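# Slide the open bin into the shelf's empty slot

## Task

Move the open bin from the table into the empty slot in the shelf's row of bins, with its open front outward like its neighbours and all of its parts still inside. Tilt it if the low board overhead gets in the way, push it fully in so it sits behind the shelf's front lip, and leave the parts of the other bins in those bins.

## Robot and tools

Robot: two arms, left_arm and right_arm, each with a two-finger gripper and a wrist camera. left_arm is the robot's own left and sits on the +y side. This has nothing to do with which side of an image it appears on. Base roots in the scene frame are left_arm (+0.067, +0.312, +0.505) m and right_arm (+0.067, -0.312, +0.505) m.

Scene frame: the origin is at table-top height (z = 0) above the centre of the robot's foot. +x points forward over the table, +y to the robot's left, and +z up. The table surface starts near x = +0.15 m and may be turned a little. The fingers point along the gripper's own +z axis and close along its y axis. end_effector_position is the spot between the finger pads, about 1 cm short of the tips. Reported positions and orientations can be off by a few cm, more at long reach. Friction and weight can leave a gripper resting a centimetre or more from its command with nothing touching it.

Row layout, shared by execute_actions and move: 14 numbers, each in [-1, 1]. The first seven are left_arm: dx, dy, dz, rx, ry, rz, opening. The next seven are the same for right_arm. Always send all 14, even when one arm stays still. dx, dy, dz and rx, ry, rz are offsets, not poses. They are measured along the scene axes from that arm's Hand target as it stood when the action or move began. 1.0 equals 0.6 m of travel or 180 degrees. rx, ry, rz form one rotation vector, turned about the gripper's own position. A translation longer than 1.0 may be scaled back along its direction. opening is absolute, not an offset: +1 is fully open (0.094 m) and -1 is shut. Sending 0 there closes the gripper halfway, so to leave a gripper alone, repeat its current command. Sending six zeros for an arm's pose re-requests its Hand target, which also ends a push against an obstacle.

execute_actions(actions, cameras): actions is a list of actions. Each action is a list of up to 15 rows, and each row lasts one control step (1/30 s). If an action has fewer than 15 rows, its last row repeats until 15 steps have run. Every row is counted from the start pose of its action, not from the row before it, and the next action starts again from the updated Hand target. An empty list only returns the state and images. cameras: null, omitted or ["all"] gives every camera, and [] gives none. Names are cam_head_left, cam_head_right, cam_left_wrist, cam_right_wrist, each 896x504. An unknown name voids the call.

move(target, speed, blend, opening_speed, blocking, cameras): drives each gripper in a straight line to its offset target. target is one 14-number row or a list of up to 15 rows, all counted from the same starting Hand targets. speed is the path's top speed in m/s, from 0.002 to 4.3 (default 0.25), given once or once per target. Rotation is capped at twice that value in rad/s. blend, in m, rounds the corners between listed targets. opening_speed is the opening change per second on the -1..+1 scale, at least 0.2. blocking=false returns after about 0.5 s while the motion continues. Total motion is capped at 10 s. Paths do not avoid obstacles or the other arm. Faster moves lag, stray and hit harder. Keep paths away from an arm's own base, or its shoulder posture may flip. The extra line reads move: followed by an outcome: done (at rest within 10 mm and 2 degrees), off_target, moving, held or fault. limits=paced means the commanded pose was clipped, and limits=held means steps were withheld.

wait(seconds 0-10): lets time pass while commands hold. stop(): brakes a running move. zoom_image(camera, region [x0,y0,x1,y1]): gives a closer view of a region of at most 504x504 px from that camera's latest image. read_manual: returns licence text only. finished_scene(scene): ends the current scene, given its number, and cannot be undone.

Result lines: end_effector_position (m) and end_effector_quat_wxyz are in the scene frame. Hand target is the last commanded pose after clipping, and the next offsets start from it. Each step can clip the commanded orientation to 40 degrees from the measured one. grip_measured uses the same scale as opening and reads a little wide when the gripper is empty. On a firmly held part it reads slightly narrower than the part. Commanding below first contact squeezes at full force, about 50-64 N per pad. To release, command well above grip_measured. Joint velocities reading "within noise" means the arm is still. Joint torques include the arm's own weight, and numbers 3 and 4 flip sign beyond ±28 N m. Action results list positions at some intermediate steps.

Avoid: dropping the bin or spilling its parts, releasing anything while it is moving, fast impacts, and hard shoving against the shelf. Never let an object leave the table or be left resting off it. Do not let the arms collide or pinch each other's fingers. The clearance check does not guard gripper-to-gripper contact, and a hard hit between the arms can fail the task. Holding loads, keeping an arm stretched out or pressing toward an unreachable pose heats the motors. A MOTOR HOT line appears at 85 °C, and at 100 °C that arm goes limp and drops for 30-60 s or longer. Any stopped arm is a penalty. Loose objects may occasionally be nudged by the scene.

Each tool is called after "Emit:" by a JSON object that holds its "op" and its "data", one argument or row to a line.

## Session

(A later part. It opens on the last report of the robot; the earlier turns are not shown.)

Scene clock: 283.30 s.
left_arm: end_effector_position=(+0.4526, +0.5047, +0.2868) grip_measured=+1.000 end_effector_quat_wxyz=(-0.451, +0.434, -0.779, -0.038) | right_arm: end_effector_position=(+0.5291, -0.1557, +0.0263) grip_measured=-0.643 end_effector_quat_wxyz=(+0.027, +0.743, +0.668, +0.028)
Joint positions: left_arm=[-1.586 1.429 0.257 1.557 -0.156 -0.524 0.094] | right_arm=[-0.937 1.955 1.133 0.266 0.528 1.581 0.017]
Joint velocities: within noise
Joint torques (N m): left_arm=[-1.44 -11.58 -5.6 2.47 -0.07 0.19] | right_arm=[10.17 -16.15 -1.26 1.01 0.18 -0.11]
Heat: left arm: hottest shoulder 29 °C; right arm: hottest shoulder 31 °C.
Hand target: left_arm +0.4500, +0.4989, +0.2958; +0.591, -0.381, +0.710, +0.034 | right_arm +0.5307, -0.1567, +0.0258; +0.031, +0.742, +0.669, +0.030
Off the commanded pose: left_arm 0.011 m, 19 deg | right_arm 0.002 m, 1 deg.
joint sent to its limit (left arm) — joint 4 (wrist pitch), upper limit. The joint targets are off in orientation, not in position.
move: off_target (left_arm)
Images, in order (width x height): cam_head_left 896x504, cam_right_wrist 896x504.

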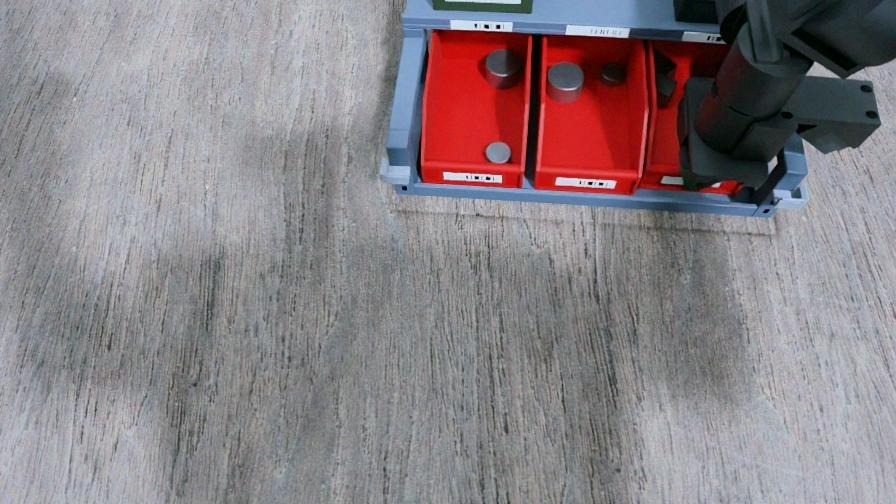

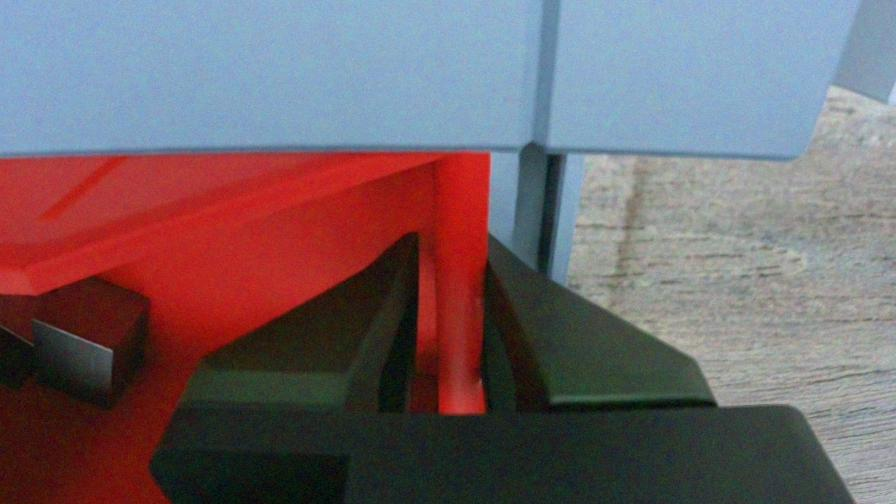

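Emit:
{"op": "move", "data": {
  "target": [
    [0,0,0,0,0,0,1, -0.007,0.0,0.004,0,0,0,-0.64],
    [0,0,0,0,0,0,1, -0.007,0.004,0.15,0,0,0,-0.64],
    [0,0,0,0,0,0,1, -0.3,0.0,0.35,0,0,0,-0.64]
  ],
  "speed": [0.03,0.06,0.25],
  "cameras": ["cam_head_left","cam_head_right","cam_right_wrist"]
}}

Emit:
{"op": "zoom_image", "data": {
  "camera": "cam_head_left",
  "region": [610, 30, 820, 240]
}}

Scene clock: 294.20 s.
left_arm: end_effector_position=(+0.4526, +0.5047, +0.2868) grip_measured=+1.000 end_effector_quat_wxyz=(-0.451, +0.434, -0.779, -0.038) | right_arm: end_effector_position=(+0.3521, -0.1592, +0.2291) grip_measured=-0.642 end_effector_quat_wxyz=(+0.032, +0.738, +0.673, +0.022)
Joint positions: left_arm=[-1.586 1.429 0.257 1.557 -0.156 -0.524 0.094] | right_arm=[-0.633 1.626 0.45 0.477 0.79 1.793 0.017]
Joint velocities: within noise
Joint torques (N m): left_arm=[-1.38 -11.58 -5.6 2.44 -0.07 0.19] | right_arm=[9.29 -10.99 -3.25 0.85 0.21 0.15]
Heat: left arm: hottest shoulder 29 °C; right arm: hottest shoulder 31 °C.
Hand target: left_arm +0.4500, +0.4989, +0.2958; +0.591, -0.381, +0.710, +0.034 | right_arm +0.3508, -0.1568, +0.2358; +0.031, +0.742, +0.669, +0.030
Off the commanded pose: left_arm 0.011 m, 19 deg | right_arm 0.007 m, 1 deg.
joint sent to its limit (left arm) — joint 4 (wrist pitch), upper limit. The joint targets are off in orientation, not in position.
move: off_target (left_arm)
Images, in order (width x height): cam_head_left 896x504, cam_head_right 896x504, cam_right_wrist 896x504.

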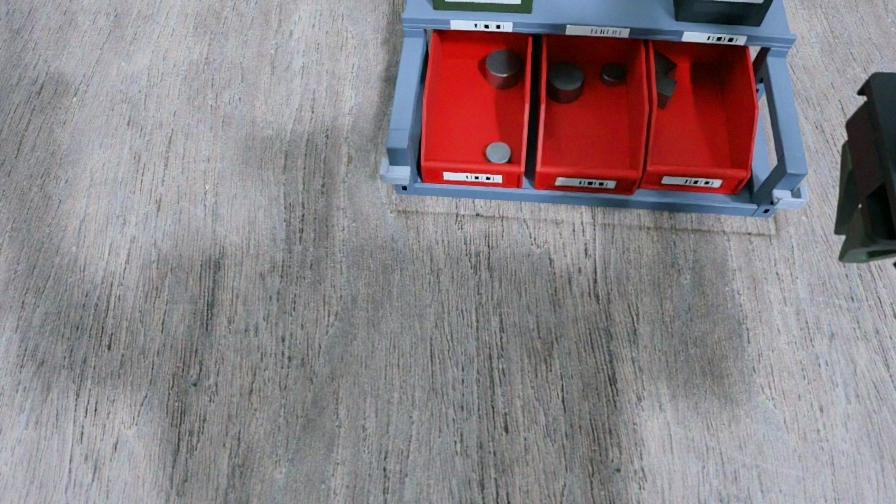

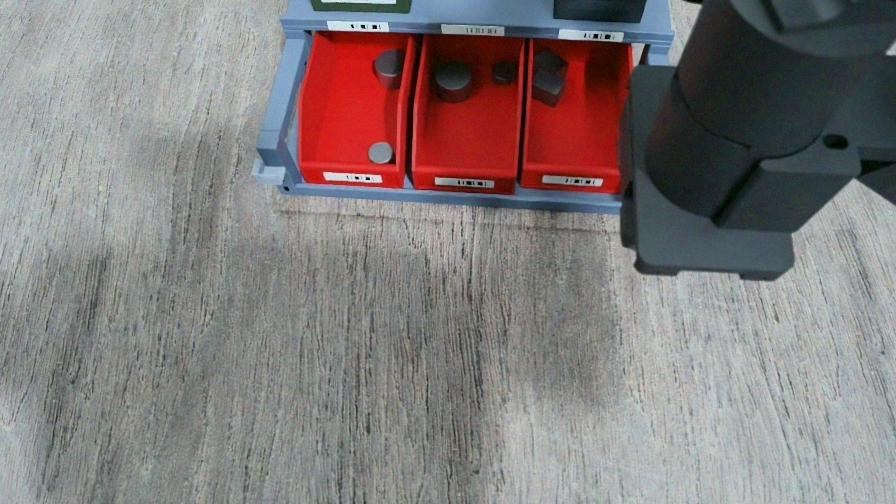

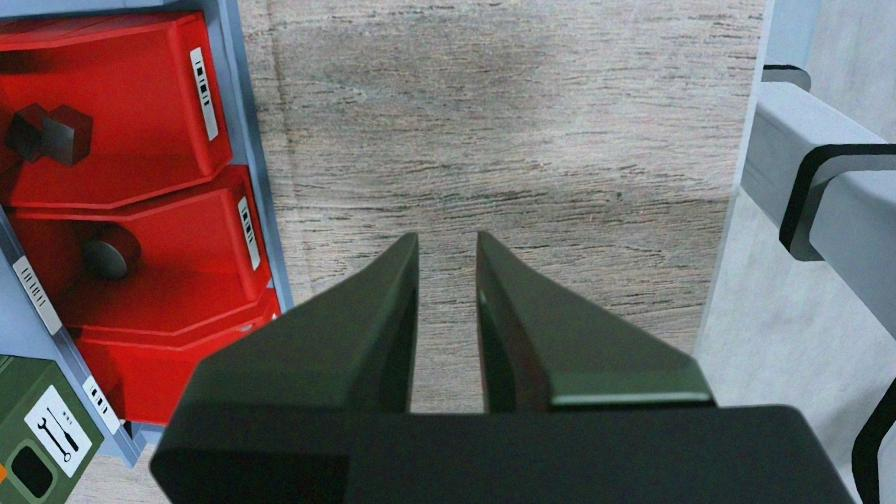

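Scaled by 2.400 from the camera's 896x504 image, which has a finer 1280x720 frame.

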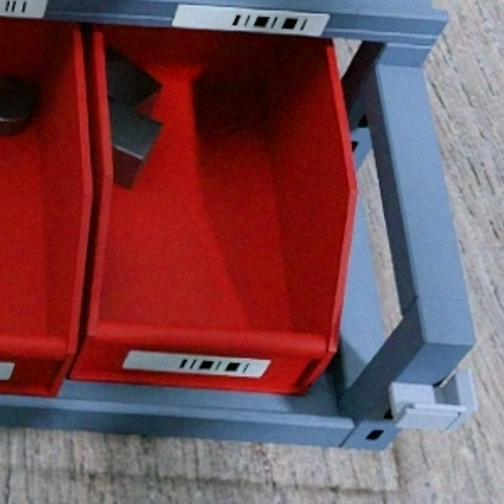

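Emit:
{"op": "finished_scene", "data": {
  "scene": 2
}}

The scene is finished: the task was done.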